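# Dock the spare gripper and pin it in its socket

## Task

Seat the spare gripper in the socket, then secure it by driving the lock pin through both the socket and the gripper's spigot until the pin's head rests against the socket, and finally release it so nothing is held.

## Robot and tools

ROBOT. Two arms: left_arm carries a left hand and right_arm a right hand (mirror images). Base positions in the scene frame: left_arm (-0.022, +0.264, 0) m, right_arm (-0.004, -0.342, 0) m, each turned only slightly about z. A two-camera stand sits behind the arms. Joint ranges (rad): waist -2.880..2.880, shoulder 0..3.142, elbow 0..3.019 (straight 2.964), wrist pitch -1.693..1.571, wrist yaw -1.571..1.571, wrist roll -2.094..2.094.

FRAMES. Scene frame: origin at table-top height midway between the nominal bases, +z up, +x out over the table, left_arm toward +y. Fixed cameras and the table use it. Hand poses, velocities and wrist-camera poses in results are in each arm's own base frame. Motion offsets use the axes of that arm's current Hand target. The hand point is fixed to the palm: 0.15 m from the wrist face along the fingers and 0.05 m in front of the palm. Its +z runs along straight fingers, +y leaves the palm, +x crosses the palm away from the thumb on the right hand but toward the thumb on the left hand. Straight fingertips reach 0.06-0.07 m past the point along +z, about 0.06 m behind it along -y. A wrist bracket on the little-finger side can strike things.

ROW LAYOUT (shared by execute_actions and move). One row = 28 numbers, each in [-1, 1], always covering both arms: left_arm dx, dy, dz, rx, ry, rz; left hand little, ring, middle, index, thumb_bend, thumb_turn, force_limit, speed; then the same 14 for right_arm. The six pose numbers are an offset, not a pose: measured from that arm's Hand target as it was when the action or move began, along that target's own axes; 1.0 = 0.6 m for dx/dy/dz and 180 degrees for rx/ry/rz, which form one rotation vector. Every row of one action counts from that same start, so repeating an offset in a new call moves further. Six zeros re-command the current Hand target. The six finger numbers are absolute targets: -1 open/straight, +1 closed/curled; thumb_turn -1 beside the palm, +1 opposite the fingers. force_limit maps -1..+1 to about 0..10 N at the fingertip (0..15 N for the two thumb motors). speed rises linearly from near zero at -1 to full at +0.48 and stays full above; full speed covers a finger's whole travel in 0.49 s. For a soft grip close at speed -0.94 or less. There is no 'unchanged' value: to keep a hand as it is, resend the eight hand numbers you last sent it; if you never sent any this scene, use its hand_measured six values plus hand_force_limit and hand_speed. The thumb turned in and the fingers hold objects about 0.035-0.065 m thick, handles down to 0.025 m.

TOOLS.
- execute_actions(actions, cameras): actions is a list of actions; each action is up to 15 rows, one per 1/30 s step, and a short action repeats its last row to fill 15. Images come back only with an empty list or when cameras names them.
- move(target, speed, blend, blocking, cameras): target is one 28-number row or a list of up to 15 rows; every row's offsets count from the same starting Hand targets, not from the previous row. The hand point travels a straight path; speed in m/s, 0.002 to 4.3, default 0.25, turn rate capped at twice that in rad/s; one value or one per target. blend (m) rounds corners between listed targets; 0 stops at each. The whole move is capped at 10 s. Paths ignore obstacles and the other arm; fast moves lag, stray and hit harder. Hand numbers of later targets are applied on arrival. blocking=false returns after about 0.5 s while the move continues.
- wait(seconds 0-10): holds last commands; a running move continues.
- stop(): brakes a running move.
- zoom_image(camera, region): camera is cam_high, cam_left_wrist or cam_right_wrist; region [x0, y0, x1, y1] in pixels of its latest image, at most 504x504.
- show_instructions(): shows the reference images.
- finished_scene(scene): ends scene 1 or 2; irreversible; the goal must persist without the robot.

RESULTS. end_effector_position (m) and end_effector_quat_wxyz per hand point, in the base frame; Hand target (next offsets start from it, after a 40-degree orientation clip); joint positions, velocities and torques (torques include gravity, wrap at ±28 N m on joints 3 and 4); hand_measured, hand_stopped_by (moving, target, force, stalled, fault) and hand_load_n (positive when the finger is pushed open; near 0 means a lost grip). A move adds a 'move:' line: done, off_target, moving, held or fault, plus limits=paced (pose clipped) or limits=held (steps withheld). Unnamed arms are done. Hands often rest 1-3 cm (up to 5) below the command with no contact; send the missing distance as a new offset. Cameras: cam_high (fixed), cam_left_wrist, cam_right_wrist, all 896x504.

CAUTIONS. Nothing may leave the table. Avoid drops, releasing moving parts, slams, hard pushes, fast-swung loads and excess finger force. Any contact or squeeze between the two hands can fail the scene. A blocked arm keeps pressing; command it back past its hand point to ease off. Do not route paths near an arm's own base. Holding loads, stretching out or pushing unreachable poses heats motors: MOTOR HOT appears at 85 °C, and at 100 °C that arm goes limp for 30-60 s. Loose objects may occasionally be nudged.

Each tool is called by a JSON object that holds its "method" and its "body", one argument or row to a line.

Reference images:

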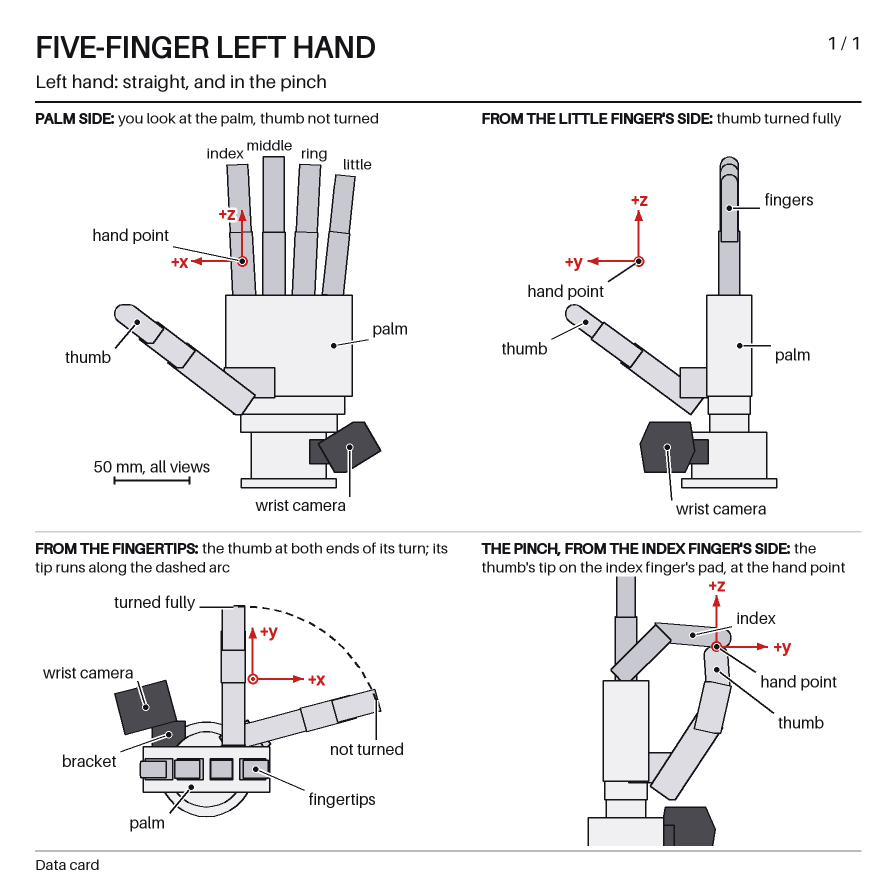

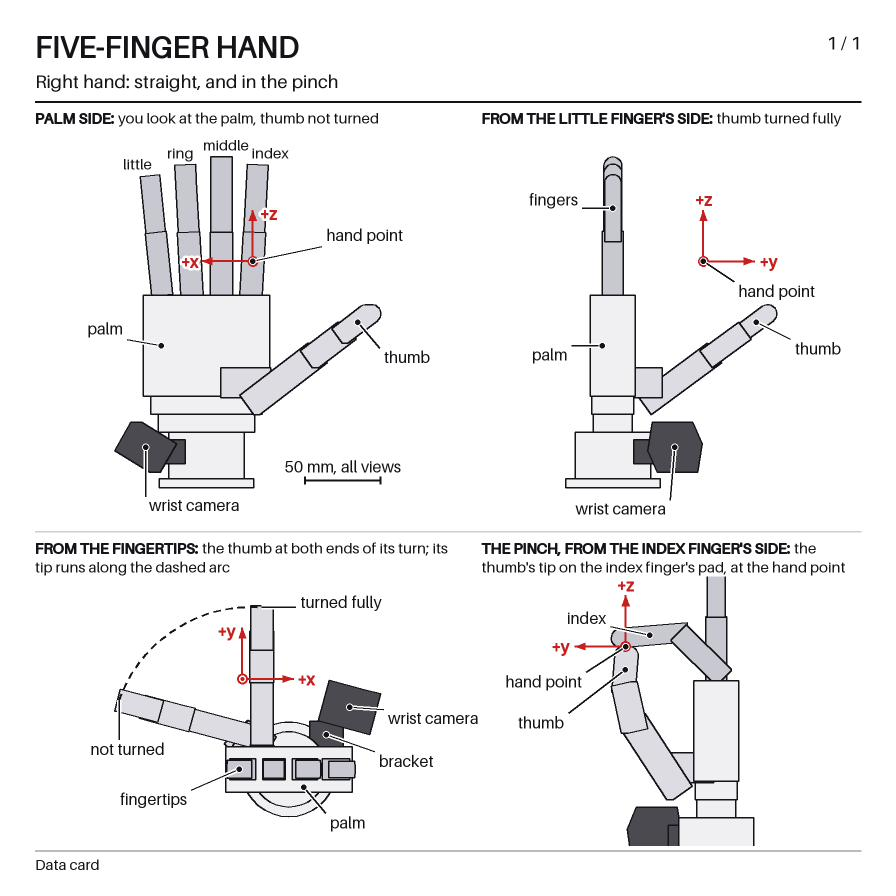

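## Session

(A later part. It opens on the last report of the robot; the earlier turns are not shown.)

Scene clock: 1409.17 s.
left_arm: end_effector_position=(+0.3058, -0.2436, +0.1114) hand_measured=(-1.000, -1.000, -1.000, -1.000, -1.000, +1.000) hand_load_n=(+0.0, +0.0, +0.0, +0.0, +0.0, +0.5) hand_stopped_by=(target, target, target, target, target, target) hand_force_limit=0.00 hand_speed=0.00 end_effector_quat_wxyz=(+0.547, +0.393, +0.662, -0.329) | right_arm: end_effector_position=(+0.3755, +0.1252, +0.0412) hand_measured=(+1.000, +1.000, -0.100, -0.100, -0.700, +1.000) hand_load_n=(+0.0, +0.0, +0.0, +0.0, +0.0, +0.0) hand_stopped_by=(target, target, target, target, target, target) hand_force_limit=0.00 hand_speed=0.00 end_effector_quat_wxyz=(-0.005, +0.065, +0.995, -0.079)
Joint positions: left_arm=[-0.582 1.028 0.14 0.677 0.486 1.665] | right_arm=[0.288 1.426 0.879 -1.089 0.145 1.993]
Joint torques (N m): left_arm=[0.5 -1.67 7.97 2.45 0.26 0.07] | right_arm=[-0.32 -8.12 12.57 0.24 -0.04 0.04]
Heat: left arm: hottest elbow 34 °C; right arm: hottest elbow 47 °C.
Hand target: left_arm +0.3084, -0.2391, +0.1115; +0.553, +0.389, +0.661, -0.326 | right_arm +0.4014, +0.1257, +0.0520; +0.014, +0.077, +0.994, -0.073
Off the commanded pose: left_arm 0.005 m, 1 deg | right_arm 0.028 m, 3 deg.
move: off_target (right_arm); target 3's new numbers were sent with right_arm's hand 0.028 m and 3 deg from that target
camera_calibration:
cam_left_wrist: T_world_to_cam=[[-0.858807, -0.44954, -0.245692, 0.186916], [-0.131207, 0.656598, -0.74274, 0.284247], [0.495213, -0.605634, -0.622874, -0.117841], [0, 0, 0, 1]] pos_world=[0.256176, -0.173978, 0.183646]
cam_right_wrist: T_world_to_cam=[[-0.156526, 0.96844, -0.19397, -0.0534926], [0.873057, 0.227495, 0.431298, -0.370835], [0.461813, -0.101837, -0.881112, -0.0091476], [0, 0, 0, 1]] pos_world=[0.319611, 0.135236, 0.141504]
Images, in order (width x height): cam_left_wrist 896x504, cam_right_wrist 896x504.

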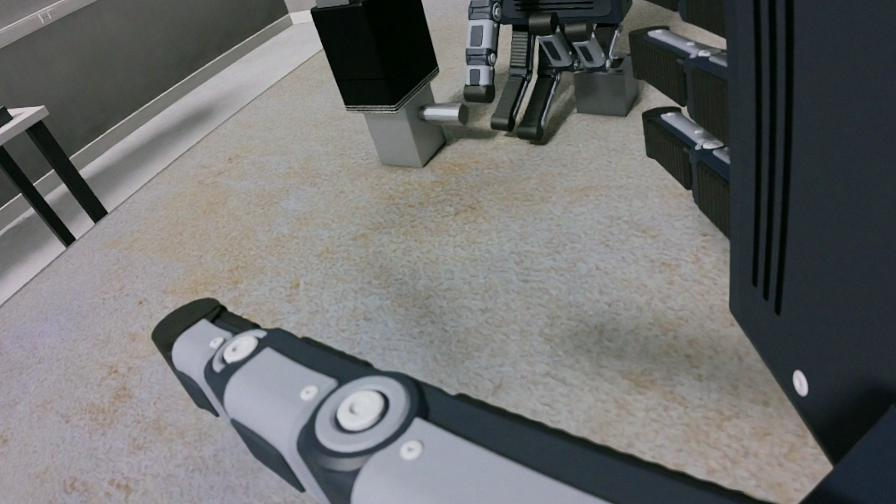

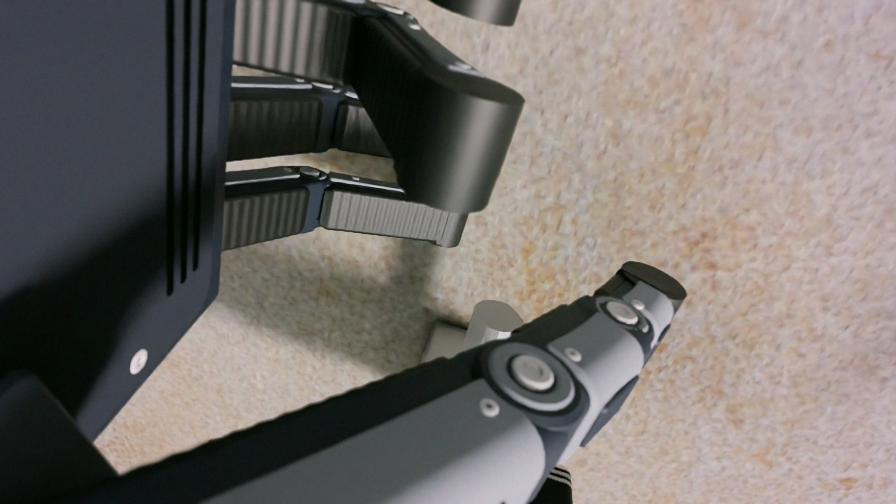

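{"method": "move", "body": {
  "target": [
    [0,0,0,0,0,0,-1,-1,-1,-1,-1,1,0,0,-0.0533,0.0098,0.0107,0.0012,0.0023,-0.0026,1.0,1.0,-0.1,-0.1,-0.7,1,0.0,0],
    [0,0,0,0,0,0,-1,-1,-1,-1,-1,1,0,0,-0.0533,0.0098,0.0107,0.0012,0.0023,-0.0026,1.0,1.0,-0.1,-0.1,-0.3,1,0.1,-0.3],
    [0,0,0,0,0,0,-1,-1,-1,-1,-1,1,0,0,-0.0533,0.0098,0.0107,0.0012,0.0023,-0.0026,1.0,1.0,0.35,0.35,-0.3,1,0.1,-0.8]
  ],
  "speed": 0.04,
  "cameras": ["cam_left_wrist","cam_right_wrist"]
}}

{"method": "zoom_image", "body": {
  "camera": "cam_left_wrist",
  "region": [390, 70, 530, 145]
}}

Scene clock: 1414.77 s.
left_arm: end_effector_position=(+0.3058, -0.2436, +0.1114) hand_measured=(-1.000, -1.000, -1.000, -1.000, -1.000, +1.000) hand_load_n=(+0.0, +0.0, +0.0, +0.0, +0.0, +0.0) hand_stopped_by=(target, target, target, target, target, target) hand_force_limit=0.00 hand_speed=0.00 end_effector_quat_wxyz=(+0.547, +0.393, +0.662, -0.329) | right_arm: end_effector_position=(+0.4085, +0.1243, +0.0355) hand_measured=(+1.000, +1.000, +0.118, +0.174, -0.302, +1.000) hand_load_n=(+0.0, +0.0, +4.5, +10.0, +7.5, -1.0) hand_stopped_by=(target, target, force, force, target, target) hand_force_limit=0.10 hand_speed=-0.80 end_effector_quat_wxyz=(-0.009, +0.069, +0.994, -0.082)
Joint positions: left_arm=[-0.582 1.028 0.14 0.677 0.486 1.665] | right_arm=[0.264 1.518 0.963 -1.087 0.148 1.978]
Joint torques (N m): left_arm=[0.44 -1.67 8.01 2.43 0.25 0.08] | right_arm=[-0.44 -9.88 12.68 0.24 -0.09 -0.1]
Heat: left arm: hottest elbow 34 °C; right arm: hottest elbow 48 °C.
Hand target: left_arm +0.3084, -0.2391, +0.1115; +0.553, +0.389, +0.661, -0.326 | right_arm +0.4341, +0.1256, +0.0460; +0.010, +0.074, +0.994, -0.074
Off the commanded pose: left_arm 0.005 m, 1 deg | right_arm 0.028 m, 2 deg.
move: off_target (right_arm); target 2's new numbers were sent with right_arm's hand 0.028 m and 2 deg from that target; target 3's new numbers were sent with right_arm's hand 0.028 m and 2 deg from that target
camera_calibration:
cam_left_wrist: T_world_to_cam=[[-0.858807, -0.44954, -0.245692, 0.186916], [-0.131207, 0.656598, -0.74274, 0.284247], [0.495213, -0.605634, -0.622874, -0.117841], [0, 0, 0, 1]] pos_world=[0.256176, -0.173978, 0.183646]
cam_right_wrist: T_world_to_cam=[[-0.149088, 0.969021, -0.196905, -0.0515782], [0.878329, 0.221246, 0.423778, -0.398039], [0.454214, -0.109767, -0.884104, -0.0253438], [0, 0, 0, 1]] pos_world=[0.353431, 0.135263, 0.136118]
Images, in order (width x height): cam_left_wrist 896x504, cam_right_wrist 896x504.

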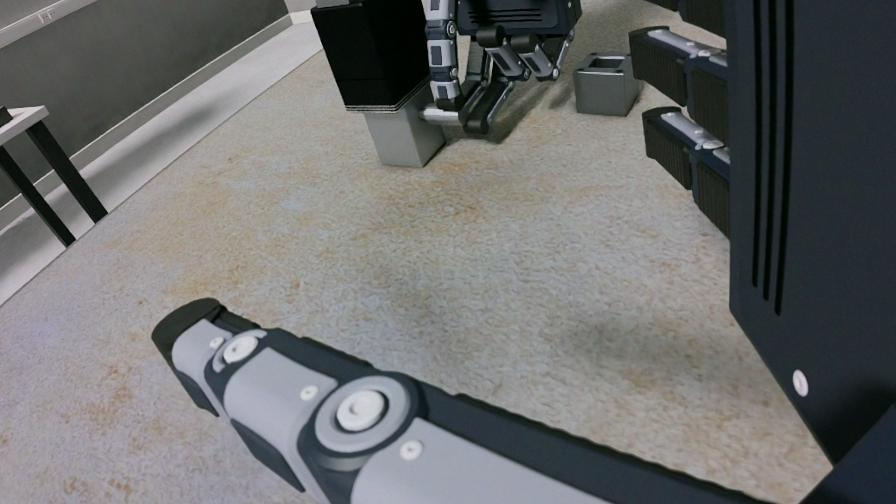

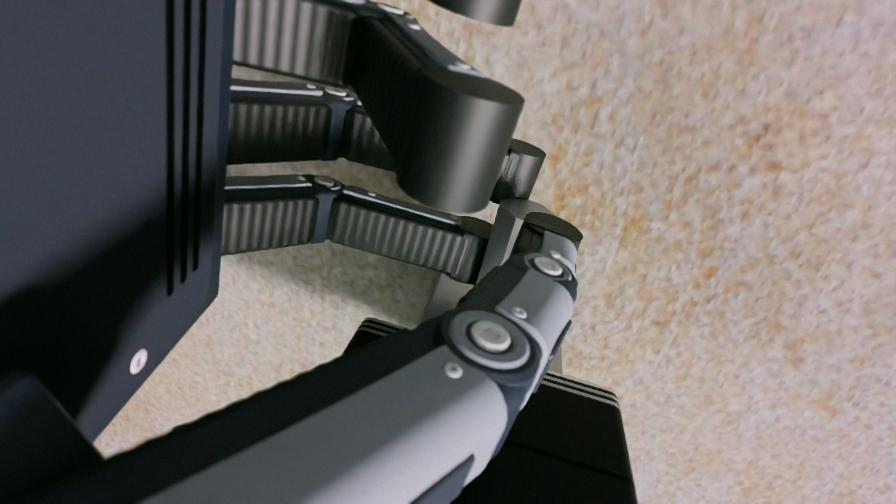

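Scaled by 3.600 from the camera's 896x504 image, which has a finer 1280x720 frame.

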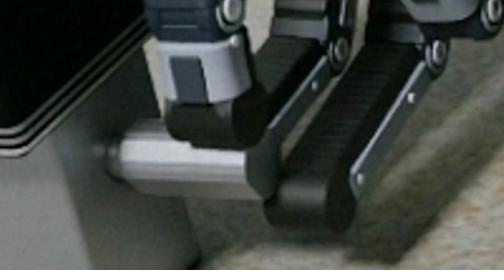

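{"method": "move", "body": {
  "target": [0,0,0,0,0,0,-1,-1,-1,-1,-1,1,0,0,-0.0100,0.0006,0.0002,0,0,0,1.0,1.0,0.35,0.35,-0.3,1,0.1,-0.8],
  "speed": 0.03,
  "cameras": []
}}

Scene clock: 1417.20 s.
left_arm: end_effector_position=(+0.3058, -0.2436, +0.1114) hand_measured=(-1.000, -1.000, -1.000, -1.000, -1.000, +1.000) hand_load_n=(+0.0, +0.0, +0.0, +0.0, +0.0, +0.0) hand_stopped_by=(target, target, target, target, target, target) hand_force_limit=0.00 hand_speed=0.00 end_effector_quat_wxyz=(+0.547, +0.393, +0.662, -0.329) | right_arm: end_effector_position=(+0.4089, +0.1242, +0.0354) hand_measured=(+1.000, +1.000, +0.118, +0.174, -0.302, +1.000) hand_load_n=(+0.0, +0.0, +3.5, +9.5, +8.5, -1.0) hand_stopped_by=(target, target, force, force, target, target) hand_force_limit=0.10 hand_speed=-0.80 end_effector_quat_wxyz=(-0.010, +0.063, +0.995, -0.081)
Joint positions: left_arm=[-0.582 1.028 0.14 0.677 0.486 1.665] | right_arm=[0.261 1.52 0.965 -1.087 0.148 1.964]
Joint torques (N m): left_arm=[0.38 -1.67 7.97 2.52 0.26 0.09] | right_arm=[-0.85 -8.82 13.78 0.23 -0.08 -0.04]
Heat: left arm: hottest elbow 34 °C; right arm: hottest elbow 48 °C.
Hand target: left_arm +0.3084, -0.2391, +0.1115; +0.553, +0.389, +0.661, -0.326 | right_arm +0.4401, +0.1251, +0.0461; +0.010, +0.074, +0.994, -0.074
Off the commanded pose: left_arm 0.005 m, 1 deg | right_arm 0.033 m, 3 deg.
move: off_target (right_arm)
No camera images: "cameras" was empty.

{"method": "move", "body": {
  "target": [0,0,0,0,0,0,-1,-1,-1,-1,-1,1,0,0,0,-0.0002,0.0004,-0.0095,0.0009,0.0002,1.0,1.0,0.35,0.35,-0.3,1,0.1,-0.8],
  "speed": 0.03,
  "cameras": []
}}

Scene clock: 1418.97 s.
left_arm: end_effector_position=(+0.3058, -0.2436, +0.1114) hand_measured=(-1.000, -1.000, -1.000, -1.000, -1.000, +1.000) hand_load_n=(+0.0, +0.0, +0.0, +0.0, +0.0, +0.5) hand_stopped_by=(target, target, target, target, target, target) hand_force_limit=0.00 hand_speed=0.00 end_effector_quat_wxyz=(+0.547, +0.393, +0.662, -0.329) | right_arm: end_effector_position=(+0.4087, +0.1240, +0.0351) hand_measured=(+1.000, +1.000, +0.118, +0.174, -0.302, +1.000) hand_load_n=(+0.0, +0.0, +4.5, +8.0, +8.0, -1.5) hand_stopped_by=(target, target, force, force, target, target) hand_force_limit=0.10 hand_speed=-0.80 end_effector_quat_wxyz=(-0.016, +0.066, +0.995, -0.069)
Joint positions: left_arm=[-0.582 1.028 0.14 0.677 0.486 1.665] | right_arm=[0.248 1.522 0.965 -1.087 0.121 1.955]
Joint torques (N m): left_arm=[0.62 -1.73 8.01 2.51 0.25 0.08] | right_arm=[-0.67 -9.52 13.01 0.76 -0.18 0]
Heat: left arm: hottest elbow 34 °C; right arm: hottest elbow 48 °C.
Hand target: left_arm +0.3084, -0.2391, +0.1115; +0.553, +0.389, +0.661, -0.326 | right_arm +0.4400, +0.1250, +0.0458; +0.009, +0.074, +0.995, -0.059
Off the commanded pose: left_arm 0.005 m, 1 deg | right_arm 0.033 m, 3 deg.
move: off_target (right_arm)
No camera images: "cameras" was empty.

{"method": "move", "body": {
  "target": [0,0,0,0,0,0,-1,-1,-1,-1,-1,1,0,0,0,0.0004,-0.0008,0.0190,-0.0018,-0.0004,1.0,1.0,0.35,0.35,-0.3,1,0.1,-0.8],
  "speed": 0.03,
  "cameras": []
}}

Scene clock: 1421.50 s.
left_arm: end_effector_position=(+0.3058, -0.2436, +0.1114) hand_measured=(-1.000, -1.000, -1.000, -1.000, -1.000, +1.000) hand_load_n=(+0.0, +0.0, +0.0, +0.0, -0.5, +0.0) hand_stopped_by=(target, target, target, target, target, target) hand_force_limit=0.00 hand_speed=0.00 end_effector_quat_wxyz=(+0.547, +0.393, +0.662, -0.329) | right_arm: end_effector_position=(+0.4153, +0.1190, +0.0368) hand_measured=(+1.000, +1.000, +0.118, +0.174, -0.300, +1.000) hand_load_n=(+0.0, +0.0, +0.0, +0.5, +1.0, +0.5) hand_stopped_by=(target, target, force, force, target, target) hand_force_limit=0.10 hand_speed=-0.80 end_effector_quat_wxyz=(-0.007, +0.064, +0.994, -0.088)
Joint positions: left_arm=[-0.582 1.028 0.14 0.677 0.486 1.665] | right_arm=[0.252 1.529 0.98 -1.092 0.163 1.958]
Joint torques (N m): left_arm=[0.32 -1.85 7.98 2.45 0.25 0.08] | right_arm=[1.67 -9.23 13.42 -0.35 0.36 0.23]
Heat: left arm: hottest elbow 34 °C; right arm: hottest elbow 48 °C.
Hand target: left_arm +0.3084, -0.2391, +0.1115; +0.553, +0.389, +0.661, -0.326 | right_arm +0.4401, +0.1252, +0.0462; +0.010, +0.073, +0.993, -0.089
Off the commanded pose: left_arm 0.005 m, 1 deg | right_arm 0.027 m, 2 deg.
move: off_target (right_arm)
No camera images: "cameras" was empty.

{"method": "execute_actions", "body": {
  "actions": [],
  "cameras": ["cam_left_wrist","cam_high","cam_right_wrist"]
}}

{"method": "zoom_image", "body": {
  "camera": "cam_left_wrist",
  "region": [390, 70, 530, 145]
}}

Scene clock: 1422.53 s.
left_arm: end_effector_position=(+0.3058, -0.2436, +0.1114) hand_measured=(-1.000, -1.000, -1.000, -1.000, -1.000, +1.000) hand_load_n=(+0.0, +0.0, +0.0, +0.0, +0.0, +0.5) hand_stopped_by=(target, target, target, target, target, target) hand_force_limit=0.00 hand_speed=0.00 end_effector_quat_wxyz=(+0.547, +0.393, +0.662, -0.329) | right_arm: end_effector_position=(+0.4154, +0.1190, +0.0369) hand_measured=(+1.000, +1.000, +0.118, +0.174, -0.300, +1.000) hand_load_n=(+0.0, +0.0, +0.0, +0.5, +1.0, +0.0) hand_stopped_by=(target, target, force, force, target, target) hand_force_limit=0.10 hand_speed=-0.80 end_effector_quat_wxyz=(-0.007, +0.064, +0.994, -0.088)
Joint positions: left_arm=[-0.582 1.028 0.14 0.677 0.486 1.665] | right_arm=[0.252 1.529 0.981 -1.092 0.163 1.958]
Joint velocities: within noise
Joint torques (N m): left_arm=[0.32 -1.61 7.99 2.45 0.26 0.06] | right_arm=[1.38 -9.52 13.2 -0.18 0.35 0.25]
Motor temperatures (°C): left_arm=[30 27 34 27 26 28] | right_arm=[28 30 48 28 29 28]
Heat: left arm: hottest elbow 34 °C; right arm: hottest elbow 48 °C.
Hand target: left_arm +0.3084, -0.2391, +0.1115; +0.553, +0.389, +0.661, -0.326 | right_arm +0.4402, +0.1252, +0.0463; +0.010, +0.073, +0.993, -0.089
Off the commanded pose: left_arm 0.005 m, 1 deg | right_arm 0.027 m, 2 deg.
camera_calibration:
cam_left_wrist: T_world_to_cam=[[-0.858807, -0.44954, -0.245692, 0.186916], [-0.131207, 0.656598, -0.74274, 0.284247], [0.495213, -0.605634, -0.622874, -0.117841], [0, 0, 0, 1]] pos_world=[0.256176, -0.173978, 0.183646]
cam_right_wrist: T_world_to_cam=[[-0.15787, 0.964848, -0.210109, -0.04058], [0.875164, 0.235261, 0.422776, -0.403912], [0.457345, -0.117136, -0.881541, -0.0282866], [0, 0, 0, 1]] pos_world=[0.36002, 0.130865, 0.137302]

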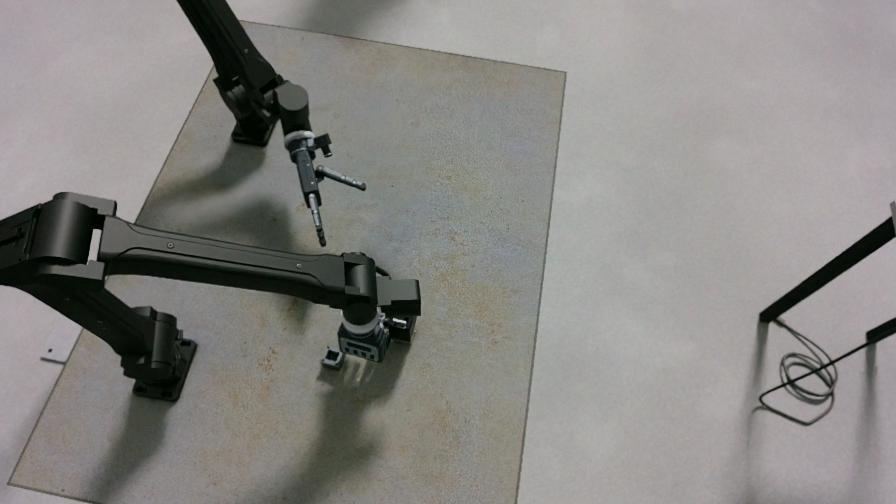

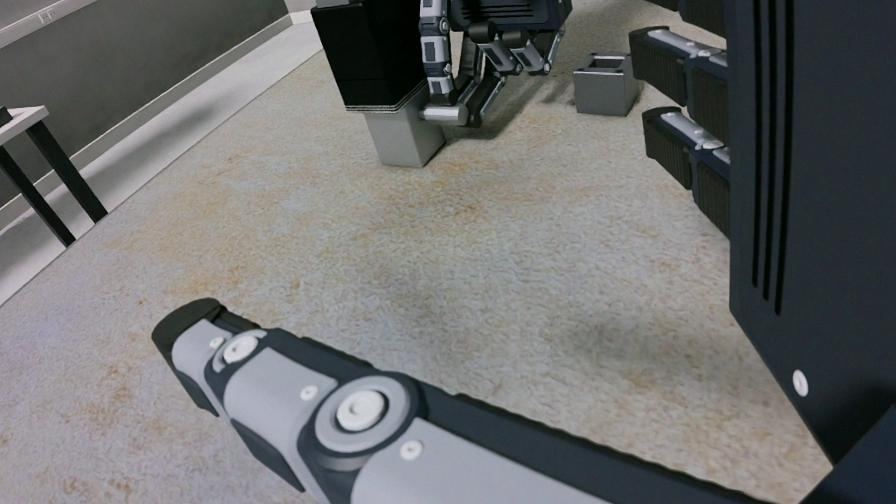

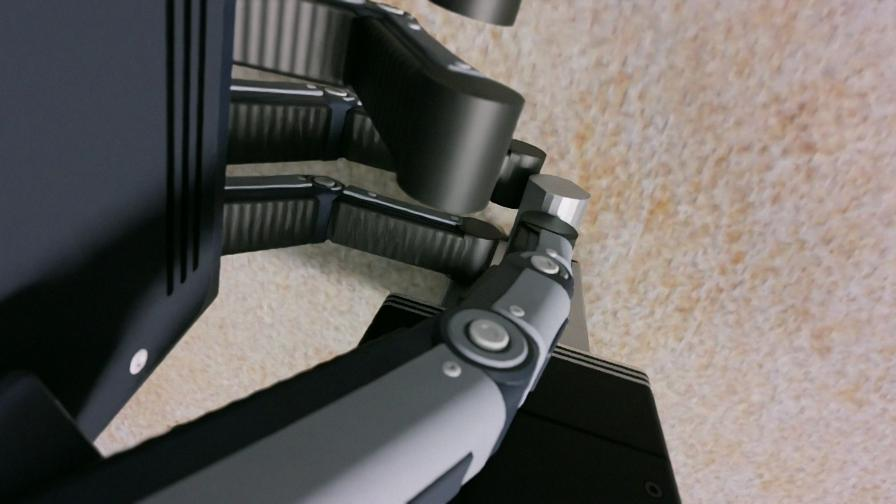

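Scaled by 3.600 from the camera's 896x504 image, which has a finer 1280x720 frame.

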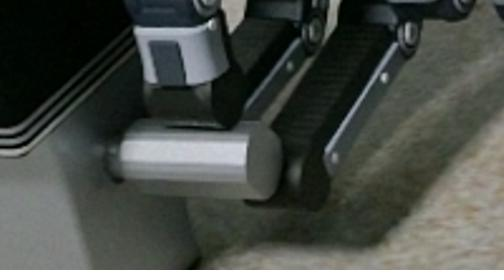

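{"method": "move", "body": {
  "target": [
    [0,0,0,0,0,0,-1,-1,-1,-1,-1,1,0,0,0.0523,-0.0044,0.0170,-0.0023,0.0109,-0.0104,1.0,1.0,0.35,0.35,-0.3,1,0.1,-0.8],
    [0,0,0,0,0,0,-1,-1,-1,-1,-1,1,0,0,0.0523,-0.0044,0.0170,-0.0023,0.0109,-0.0104,1.0,1.0,0.08,0.08,-1,1,0.0,-0.2],
    [0,0,0,0,0,0,-1,-1,-1,-1,-1,1,0,0,0.1315,-0.0086,0.0124,-0.0063,0.0068,-0.0226,1.0,1.0,0.08,0.08,-1,1,0.0,-0.2],
    [0,0,0,0,0,0,-1,-1,-1,-1,-1,1,0,0,0.1315,-0.0086,0.0124,-0.0063,0.0068,-0.0226,1.0,1.0,1.0,0.16,-1,1,0.0,0]
  ],
  "speed": 0.06,
  "cameras": ["cam_left_wrist"]
}}

{"method": "zoom_image", "body": {
  "camera": "cam_left_wrist",
  "region": [410, 95, 470, 133]
}}

Scene clock: 1440.93 s.
left_arm: end_effector_position=(+0.3058, -0.2436, +0.1114) hand_measured=(-1.000, -1.000, -1.000, -1.000, -1.000, +1.000) hand_load_n=(+0.0, +0.0, +0.0, +0.0, +0.0, +0.0) hand_stopped_by=(target, target, target, target, target, target) hand_force_limit=0.00 hand_speed=0.00 end_effector_quat_wxyz=(+0.547, +0.393, +0.662, -0.329) | right_arm: end_effector_position=(+0.3648, +0.1250, +0.0383) hand_measured=(+1.000, +1.000, +1.000, +0.160, -1.000, +1.000) hand_load_n=(+0.0, +0.0, +0.0, +0.0, +0.0, +0.5) hand_stopped_by=(target, target, target, target, target, target) hand_force_limit=0.00 hand_speed=0.00 end_effector_quat_wxyz=(-0.008, +0.045, +0.996, -0.081)
Joint positions: left_arm=[-0.582 1.028 0.14 0.677 0.486 1.665] | right_arm=[0.292 1.41 0.855 -1.084 0.148 1.958]
Joint torques (N m): left_arm=[0.5 -1.67 7.95 2.48 0.26 0.07] | right_arm=[1.9 -9.76 7.47 0.35 -0.14 0.02]
Heat: left arm: hottest elbow 34 °C; right arm: hottest elbow 49 °C.
Hand target: left_arm +0.3084, -0.2391, +0.1115; +0.553, +0.389, +0.661, -0.326 | right_arm +0.3613, +0.1303, +0.0373; -0.003, +0.039, +0.996, -0.079
Off the commanded pose: left_arm 0.005 m, 1 deg | right_arm 0.006 m, 1 deg.
move: done
camera_calibration:
cam_left_wrist: T_world_to_cam=[[-0.858807, -0.44954, -0.245692, 0.186916], [-0.131207, 0.656598, -0.74274, 0.284247], [0.495213, -0.605634, -0.622874, -0.117841], [0, 0, 0, 1]] pos_world=[0.256176, -0.173978, 0.183646]
Images, in order (width x height): cam_left_wrist 896x504.

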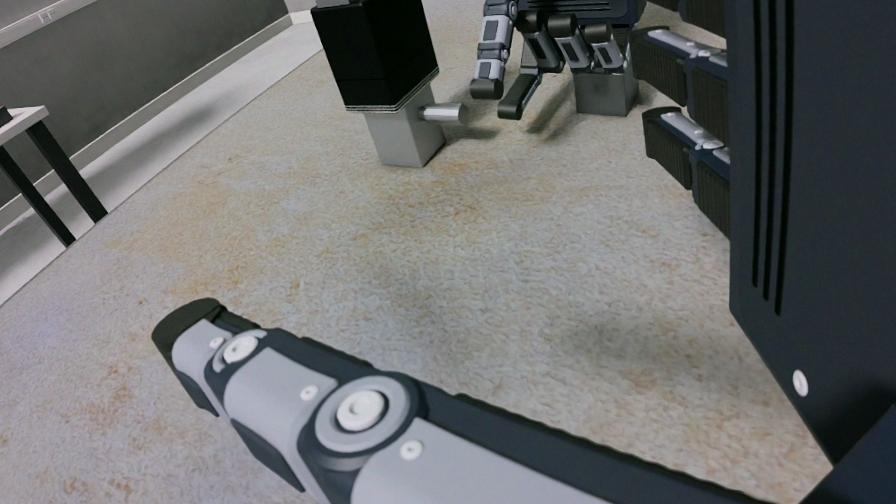

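Scaled by 8.400 from the camera's 896x504 image, which has a finer 1280x720 frame.

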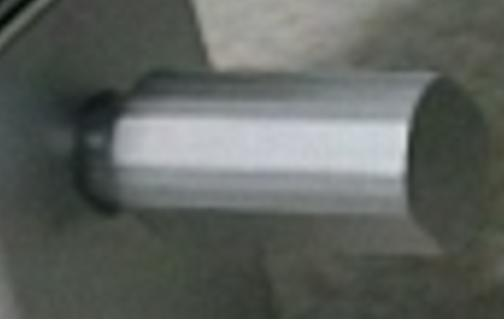

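{"method": "move", "body": {
  "target": [
    [0,0,0,0,0,0,-1,-1,-1,-1,-1,1,0,0,-0.0338,0.0648,-0.0309,-0.0020,-0.0035,0.0047,1.0,1.0,1.0,0.16,-1,1,0.0,0],
    [0,0,0,0,0,0,-1,-1,-1,-1,-1,1,0,0,-0.0416,0.0477,-0.0281,-0.0020,-0.0028,0.0091,1.0,1.0,1.0,0.16,-1,1,0.0,0],
    [0,0,0,0,0,0,-1,-1,-1,-1,-1,1,0,0,-0.1103,0.0495,-0.0408,-0.0070,-0.0130,0.0126,1.0,1.0,1.0,0.16,-1,1,0.0,0]
  ],
  "speed": 0.05,
  "cameras": []
}}

Scene clock: 1447.03 s.
left_arm: end_effector_position=(+0.3058, -0.2436, +0.1114) hand_measured=(-1.000, -1.000, -1.000, -1.000, -1.000, +1.000) hand_load_n=(+0.0, +0.0, +0.0, +0.5, +0.0, +0.5) hand_stopped_by=(target, target, target, target, target, target) hand_force_limit=0.00 hand_speed=0.00 end_effector_quat_wxyz=(+0.547, +0.393, +0.662, -0.329) | right_arm: end_effector_position=(+0.3883, +0.1568, +0.0377) hand_measured=(+1.000, +1.000, +1.000, +0.160, -1.000, +1.000) hand_load_n=(+0.0, +0.0, +0.0, -1.0, +0.0, +0.0) hand_stopped_by=(target, target, target, target, target, target) hand_force_limit=0.00 hand_speed=0.00 end_effector_quat_wxyz=(-0.012, +0.039, +0.996, -0.078)
Joint positions: left_arm=[-0.582 1.028 0.14 0.677 0.486 1.665] | right_arm=[0.349 1.5 0.949 -1.103 0.136 2.003]
Joint torques (N m): left_arm=[0.44 -1.73 7.98 2.43 0.26 0.07] | right_arm=[-1.55 -9.47 15.09 0.31 0.17 0.08]
Heat: left arm: hottest elbow 34 °C; right arm: hottest elbow 48 °C.
Hand target: left_arm +0.3084, -0.2391, +0.1115; +0.553, +0.389, +0.661, -0.326 | right_arm +0.4299, +0.1582, +0.0567; +0.019, +0.057, +0.996, -0.069
Off the commanded pose: left_arm 0.005 m, 1 deg | right_arm 0.046 m, 4 deg.
move: off_target (right_arm)
No camera images: "cameras" was empty.

{"method": "execute_actions", "body": {
  "actions": [],
  "cameras": ["cam_right_wrist","cam_left_wrist"]
}}

{"method": "zoom_image", "body": {
  "camera": "cam_right_wrist",
  "region": [300, 230, 460, 430]
}}

{"method": "zoom_image", "body": {
  "camera": "cam_left_wrist",
  "region": [390, 70, 530, 145]
}}

Scene clock: 1450.47 s.
left_arm: end_effector_position=(+0.3058, -0.2436, +0.1114) hand_measured=(-1.000, -1.000, -1.000, -1.000, -1.000, +1.000) hand_load_n=(+0.0, +0.0, +0.0, +0.0, +0.0, +0.5) hand_stopped_by=(target, target, target, target, target, target) hand_force_limit=0.00 hand_speed=0.00 end_effector_quat_wxyz=(+0.547, +0.393, +0.662, -0.329) | right_arm: end_effector_position=(+0.3883, +0.1568, +0.0377) hand_measured=(+1.000, +1.000, +1.000, +0.160, -1.000, +1.000) hand_load_n=(+0.0, +0.0, +0.0, -1.0, +0.0, +0.0) hand_stopped_by=(target, target, target, target, target, target) hand_force_limit=0.00 hand_speed=0.00 end_effector_quat_wxyz=(-0.012, +0.038, +0.996, -0.078)
Joint positions: left_arm=[-0.582 1.028 0.14 0.677 0.486 1.665] | right_arm=[0.349 1.5 0.949 -1.103 0.136 2.002]
Joint velocities: within noise
Joint torques (N m): left_arm=[0.32 -1.79 7.98 2.44 0.24 0.07] | right_arm=[-1.55 -9.58 14.99 0.2 0.16 0.05]
Motor temperatures (°C): left_arm=[30 27 34 27 26 28] | right_arm=[28 30 48 28 30 29]
Heat: left arm: hottest elbow 34 °C; right arm: hottest elbow 48 °C.
Hand target: left_arm +0.3084, -0.2391, +0.1115; +0.553, +0.389, +0.661, -0.326 | right_arm +0.4298, +0.1582, +0.0567; +0.019, +0.057, +0.996, -0.069
Off the commanded pose: left_arm 0.005 m, 1 deg | right_arm 0.046 m, 4 deg.
camera_calibration:
cam_left_wrist: T_world_to_cam=[[-0.858807, -0.44954, -0.245692, 0.186916], [-0.131207, 0.656598, -0.74274, 0.284247], [0.495213, -0.605634, -0.622874, -0.117841], [0, 0, 0, 1]] pos_world=[0.256176, -0.173978, 0.183646]
cam_right_wrist: T_world_to_cam=[[-0.209863, 0.959535, -0.187752, -0.0609322], [0.867868, 0.271253, 0.416205, -0.391981], [0.450292, -0.0755979, -0.889675, -0.0142281], [0, 0, 0, 1]] pos_world=[0.333808, 0.163717, 0.139046]
Images, in order (width x height): cam_left_wrist 896x504, cam_right_wrist 896x504.

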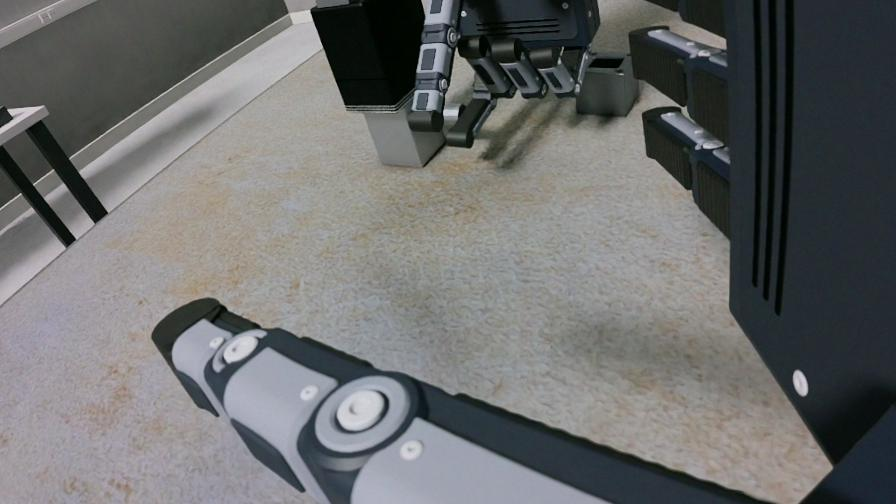

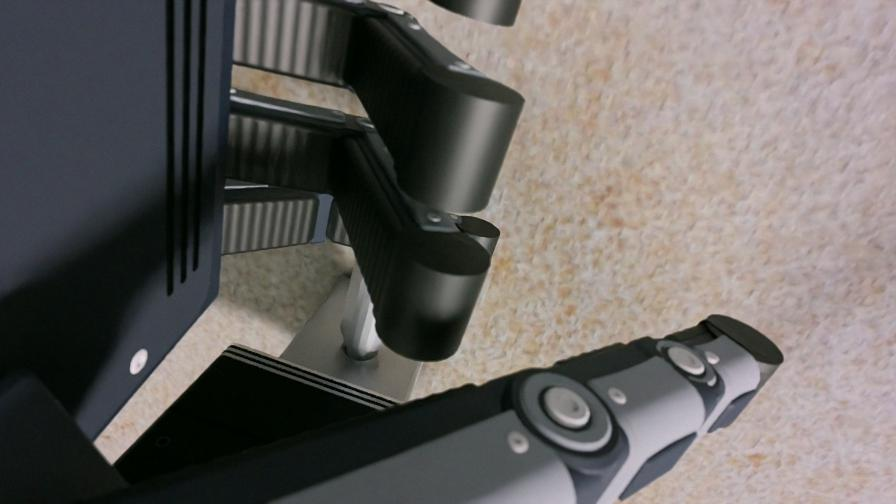

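Scaled by 2.520 from the camera's 896x504 image, which has a finer 1280x720 frame.

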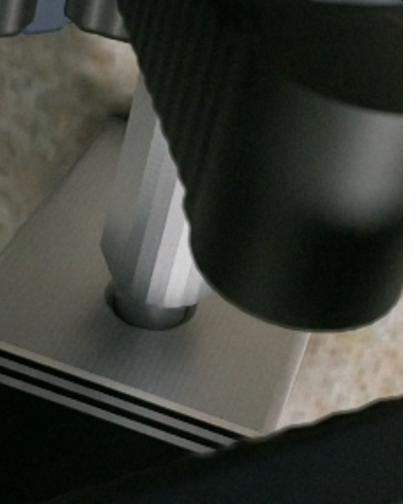

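Scaled by 3.600 from the camera's 896x504 image, which has a finer 1280x720 frame.

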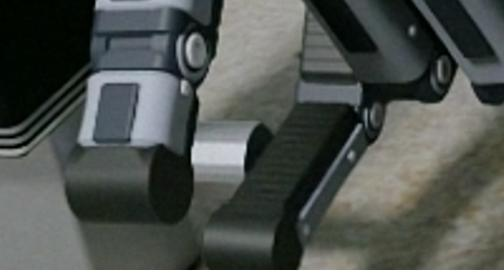

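{"method": "move", "body": {
  "target": [
    [0,0,0,0,0,0,-1,-1,-1,-1,-1,1,0,0,-0.0100,0.0066,-0.0020,-0.0080,0.0000,0,1.0,1.0,1.0,0.16,-1,1,0.0,0],
    [0,0,0,0,0,0,-1,-1,-1,-1,-1,1,0,0,-0.0100,-0.0050,-0.0020,0.0080,0.0000,0,1.0,1.0,1.0,0.16,-1,1,0.0,0]
  ],
  "speed": 0.05,
  "cameras": ["cam_right_wrist"]
}}

{"method": "zoom_image", "body": {
  "camera": "cam_right_wrist",
  "region": [300, 230, 460, 430]
}}

Scene clock: 1457.90 s.
left_arm: end_effector_position=(+0.3058, -0.2436, +0.1114) hand_measured=(-1.000, -1.000, -1.000, -1.000, -1.000, +1.000) hand_load_n=(+0.0, +0.0, +0.0, +0.0, +0.0, +0.0) hand_stopped_by=(target, target, target, target, target, target) hand_force_limit=0.00 hand_speed=0.00 end_effector_quat_wxyz=(+0.547, +0.393, +0.662, -0.329) | right_arm: end_effector_position=(+0.3885, +0.1520, +0.0356) hand_measured=(+1.000, +1.000, +1.000, +0.160, -1.000, +1.000) hand_load_n=(+0.0, +0.0, +0.0, -0.5, +0.0, +0.0) hand_stopped_by=(target, target, target, target, target, target) hand_force_limit=0.00 hand_speed=0.00 end_effector_quat_wxyz=(-0.024, +0.036, +0.995, -0.086)
Joint positions: left_arm=[-0.582 1.028 0.14 0.677 0.486 1.665] | right_arm=[0.339 1.516 0.963 -1.126 0.142 1.989]
Joint torques (N m): left_arm=[0.44 -1.73 8.02 2.44 0.26 0.08] | right_arm=[-0.56 -9.82 15.58 0.42 0.72 0.19]
Heat: left arm: hottest elbow 34 °C; right arm: hottest elbow 48 °C.
Hand target: left_arm +0.3084, -0.2391, +0.1115; +0.553, +0.389, +0.661, -0.326 | right_arm +0.4355, +0.1548, +0.0587; +0.019, +0.057, +0.995, -0.081
Off the commanded pose: left_arm 0.005 m, 1 deg | right_arm 0.052 m, 5 deg.
move: off_target (right_arm)
camera_calibration:
cam_right_wrist: T_world_to_cam=[[-0.217353, 0.956329, -0.195431, -0.0530259], [0.876671, 0.279298, 0.391716, -0.393771], [0.429193, -0.0861881, -0.899091, -0.00644403], [0, 0, 0, 1]] pos_world=[0.336448, 0.160134, 0.13809]
Images, in order (width x height): cam_right_wrist 896x504.

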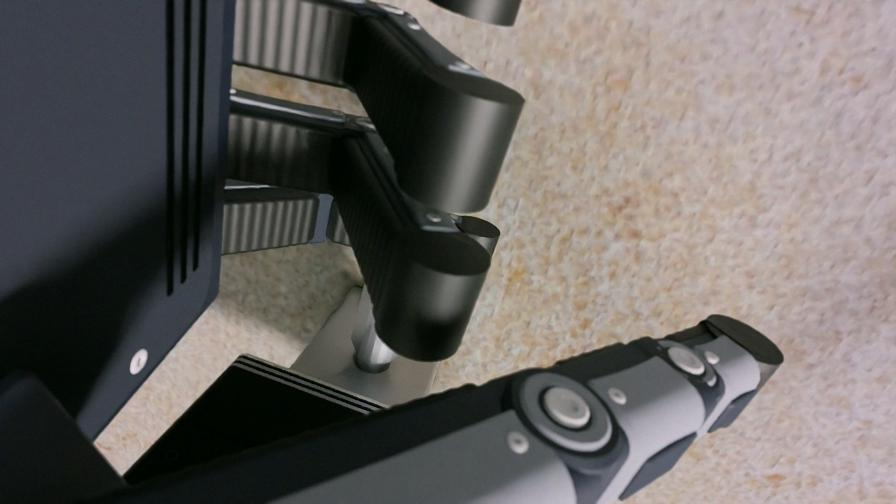

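Scaled by 2.520 from the camera's 896x504 image, which has a finer 1280x720 frame.

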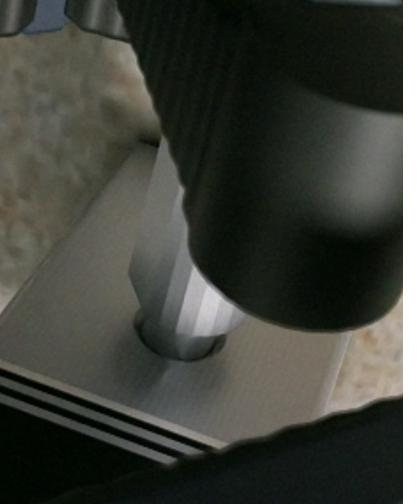

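{"method": "execute_actions", "body": {
  "actions": []
}}

{"method": "zoom_image", "body": {
  "camera": "cam_right_wrist",
  "region": [300, 230, 460, 430]
}}

{"method": "zoom_image", "body": {
  "camera": "cam_left_wrist",
  "region": [390, 70, 530, 145]
}}

Scene clock: 1465.80 s.
left_arm: end_effector_position=(+0.3058, -0.2436, +0.1114) hand_measured=(-1.000, -1.000, -1.000, -1.000, -1.000, +1.000) hand_load_n=(+0.0, +0.0, +0.0, +0.0, +0.0, +0.5) hand_stopped_by=(target, target, target, target, target, target) hand_force_limit=0.00 hand_speed=0.00 end_effector_quat_wxyz=(+0.547, +0.393, +0.662, -0.329) | right_arm: end_effector_position=(+0.3884, +0.1519, +0.0354) hand_measured=(+1.000, +1.000, +1.000, +0.160, -1.000, +1.000) hand_load_n=(+0.0, +0.0, +0.0, -1.0, +0.0, +0.0) hand_stopped_by=(target, target, target, target, target, target) hand_force_limit=0.00 hand_speed=0.00 end_effector_quat_wxyz=(-0.024, +0.036, +0.995, -0.086)
Joint positions: left_arm=[-0.582 1.028 0.14 0.677 0.486 1.665] | right_arm=[0.339 1.516 0.963 -1.127 0.142 1.989]
Joint velocities: within noise
Joint torques (N m): left_arm=[0.44 -1.61 7.98 2.41 0.26 0.07] | right_arm=[-0.62 -10.05 15.65 0.14 0.74 0.2]
Motor temperatures (°C): left_arm=[30 27 34 27 26 28] | right_arm=[28 30 51 28 30 29]
Heat: left arm: hottest elbow 34 °C; right arm: hottest elbow 51 °C.
Hand target: left_arm +0.3084, -0.2391, +0.1115; +0.553, +0.389, +0.661, -0.326 | right_arm +0.4354, +0.1548, +0.0586; +0.018, +0.057, +0.995, -0.081
Off the commanded pose: left_arm 0.005 m, 1 deg | right_arm 0.053 m, 5 deg.
camera_calibration:
cam_left_wrist: T_world_to_cam=[[-0.858807, -0.44954, -0.245692, 0.186916], [-0.131207, 0.656598, -0.74274, 0.284247], [0.495213, -0.605634, -0.622874, -0.117841], [0, 0, 0, 1]] pos_world=[0.256176, -0.173978, 0.183646]
cam_right_wrist: T_world_to_cam=[[-0.217445, 0.956226, -0.195831, -0.0528894], [0.876895, 0.279495, 0.391072, -0.393597], [0.428687, -0.0866866, -0.899285, -0.00631257], [0, 0, 0, 1]] pos_world=[0.336349, 0.160035, 0.137891]

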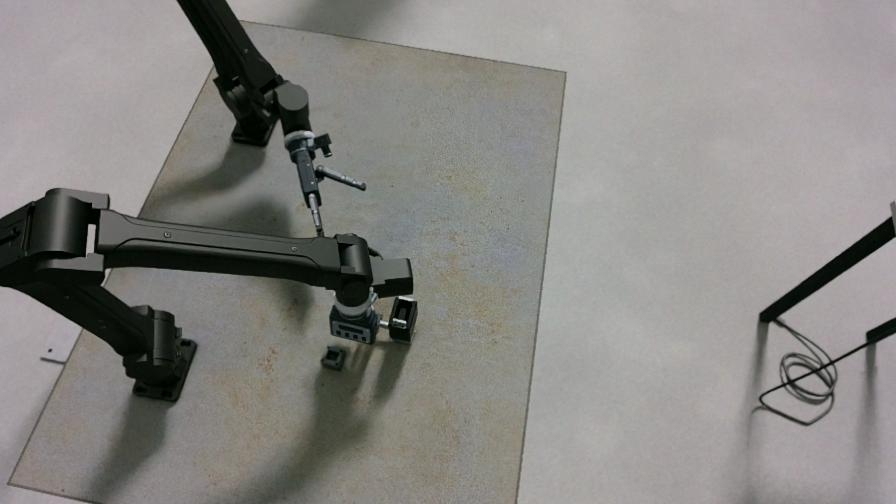

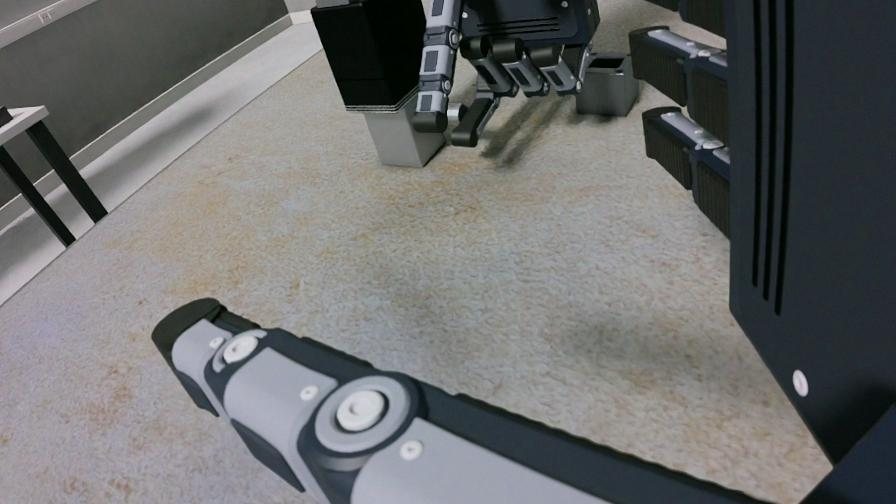

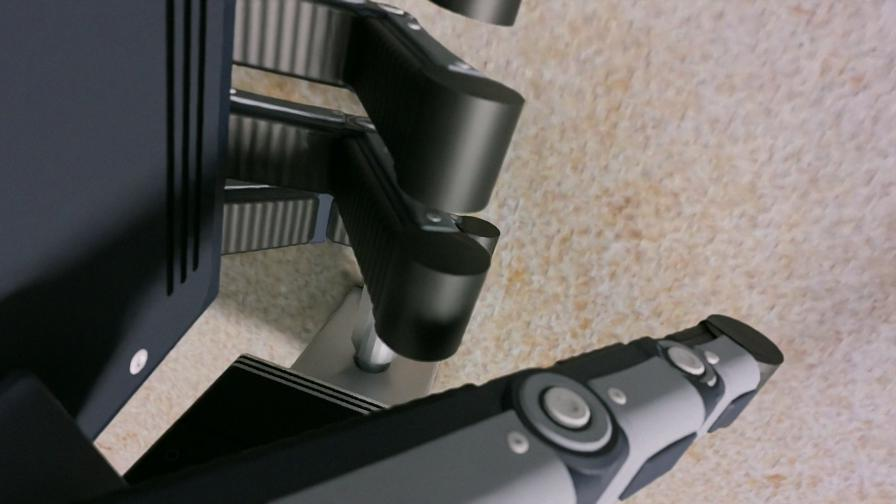

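Scaled by 2.520 from the camera's 896x504 image, which has a finer 1280x720 frame.

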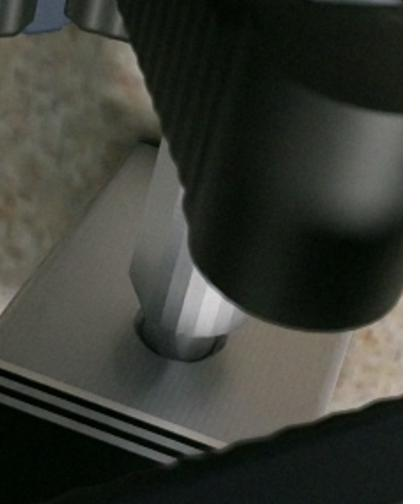

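Scaled by 3.600 from the camera's 896x504 image, which has a finer 1280x720 frame.

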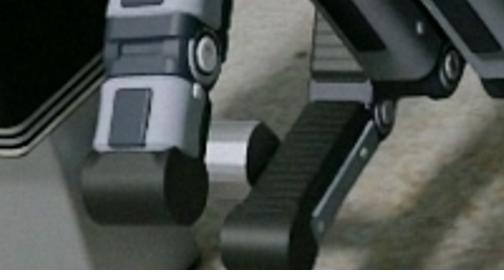

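{"method": "move", "body": {
  "target": [0,0,0,0,0,0,-1,-1,-1,-1,-1,1,0,0,-0.0404,0.0032,-0.0086,-0.0010,-0.0094,0.0014,1,1,1,0.16,-1,1,0,0],
  "speed": 0.05
}}

{"method": "wait", "body": {
  "seconds": 0.1,
  "cameras": ["cam_right_wrist"]
}}

{"method": "zoom_image", "body": {
  "camera": "cam_right_wrist",
  "region": [300, 230, 460, 430]
}}

Scene clock: 1469.63 s.
left_arm: end_effector_position=(+0.3058, -0.2436, +0.1114) hand_measured=(-1.000, -1.000, -1.000, -1.000, -1.000, +1.000) hand_load_n=(+0.0, +0.0, +0.0, +0.0, +0.0, +0.5) hand_stopped_by=(target, target, target, target, target, target) hand_force_limit=0.00 hand_speed=0.00 end_effector_quat_wxyz=(+0.547, +0.393, +0.662, -0.329) | right_arm: end_effector_position=(+0.3888, +0.1519, +0.0356) hand_measured=(+1.000, +1.000, +1.000, +0.160, -1.000, +1.000) hand_load_n=(+0.0, +0.0, +0.0, -2.0, +0.0, +0.0) hand_stopped_by=(target, target, target, target, target, target) hand_force_limit=0.00 hand_speed=0.00 end_effector_quat_wxyz=(-0.032, +0.022, +0.995, -0.092)
Joint positions: left_arm=[-0.582 1.028 0.14 0.677 0.486 1.665] | right_arm=[0.339 1.53 0.981 -1.147 0.149 1.964]
Joint torques (N m): left_arm=[0.5 -1.73 7.99 2.47 0.26 0.07] | right_arm=[-1.96 -9.47 17.7 1.16 0.85 0.34]
Heat: left arm: hottest elbow 34 °C; right arm: hottest elbow 52 °C.
Hand target: left_arm +0.3084, -0.2391, +0.1115; +0.553, +0.389, +0.661, -0.326 | right_arm +0.4596, +0.1548, +0.0646; +0.033, +0.058, +0.994, -0.081
Off the commanded pose: left_arm 0.005 m, 1 deg | right_arm 0.077 m, 9 deg.
move: off_target (right_arm)

Scene clock: 1469.73 s.
left_arm: end_effector_position=(+0.3058, -0.2436, +0.1114) hand_measured=(-1.000, -1.000, -1.000, -1.000, -1.000, +1.000) hand_load_n=(+0.0, +0.0, +0.0, +0.0, +0.0, +0.5) hand_stopped_by=(target, target, target, target, target, target) hand_force_limit=0.00 hand_speed=0.00 end_effector_quat_wxyz=(+0.547, +0.393, +0.662, -0.329) | right_arm: end_effector_position=(+0.3887, +0.1519, +0.0356) hand_measured=(+1.000, +1.000, +1.000, +0.160, -1.000, +1.000) hand_load_n=(+0.0, +0.0, +0.0, -2.0, +0.0, +0.0) hand_stopped_by=(target, target, target, target, target, target) hand_force_limit=0.00 hand_speed=0.00 end_effector_quat_wxyz=(-0.032, +0.022, +0.995, -0.092)
Joint positions: left_arm=[-0.582 1.028 0.14 0.677 0.486 1.665] | right_arm=[0.339 1.53 0.981 -1.147 0.149 1.963]
Joint torques (N m): left_arm=[0.38 -1.67 7.99 2.44 0.25 0.08] | right_arm=[-1.9 -9.82 17.72 1.13 0.84 0.3]
Heat: left arm: hottest elbow 34 °C; right arm: hottest elbow 52 °C.
Hand target: left_arm +0.3084, -0.2391, +0.1115; +0.553, +0.389, +0.661, -0.326 | right_arm +0.4596, +0.1548, +0.0646; +0.033, +0.058, +0.994, -0.081
Off the commanded pose: left_arm 0.005 m, 1 deg | right_arm 0.077 m, 9 deg.
wait: 0.10 s; no rest
camera_calibration:
cam_right_wrist: T_world_to_cam=[[-0.245991, 0.94801, -0.201903, -0.0402071], [0.875776, 0.306646, 0.372807, -0.397123], [0.415338, -0.0851142, -0.905677, -0.00111655], [0, 0, 0, 1]] pos_world=[0.338364, 0.159798, 0.138921]
Images, in order (width x height): cam_right_wrist 896x504.

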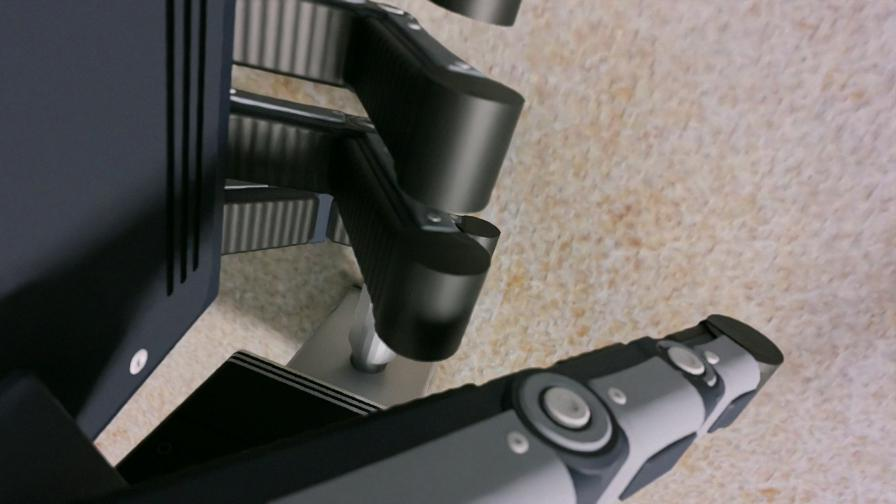

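Scaled by 2.520 from the camera's 896x504 image, which has a finer 1280x720 frame.

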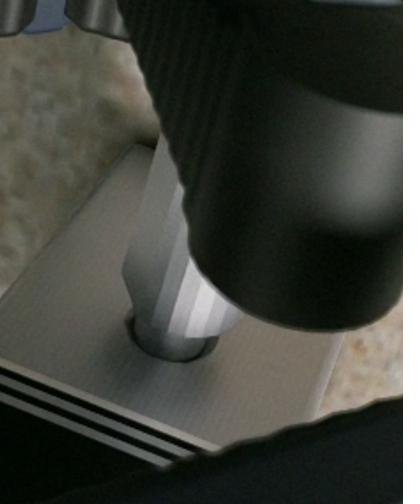

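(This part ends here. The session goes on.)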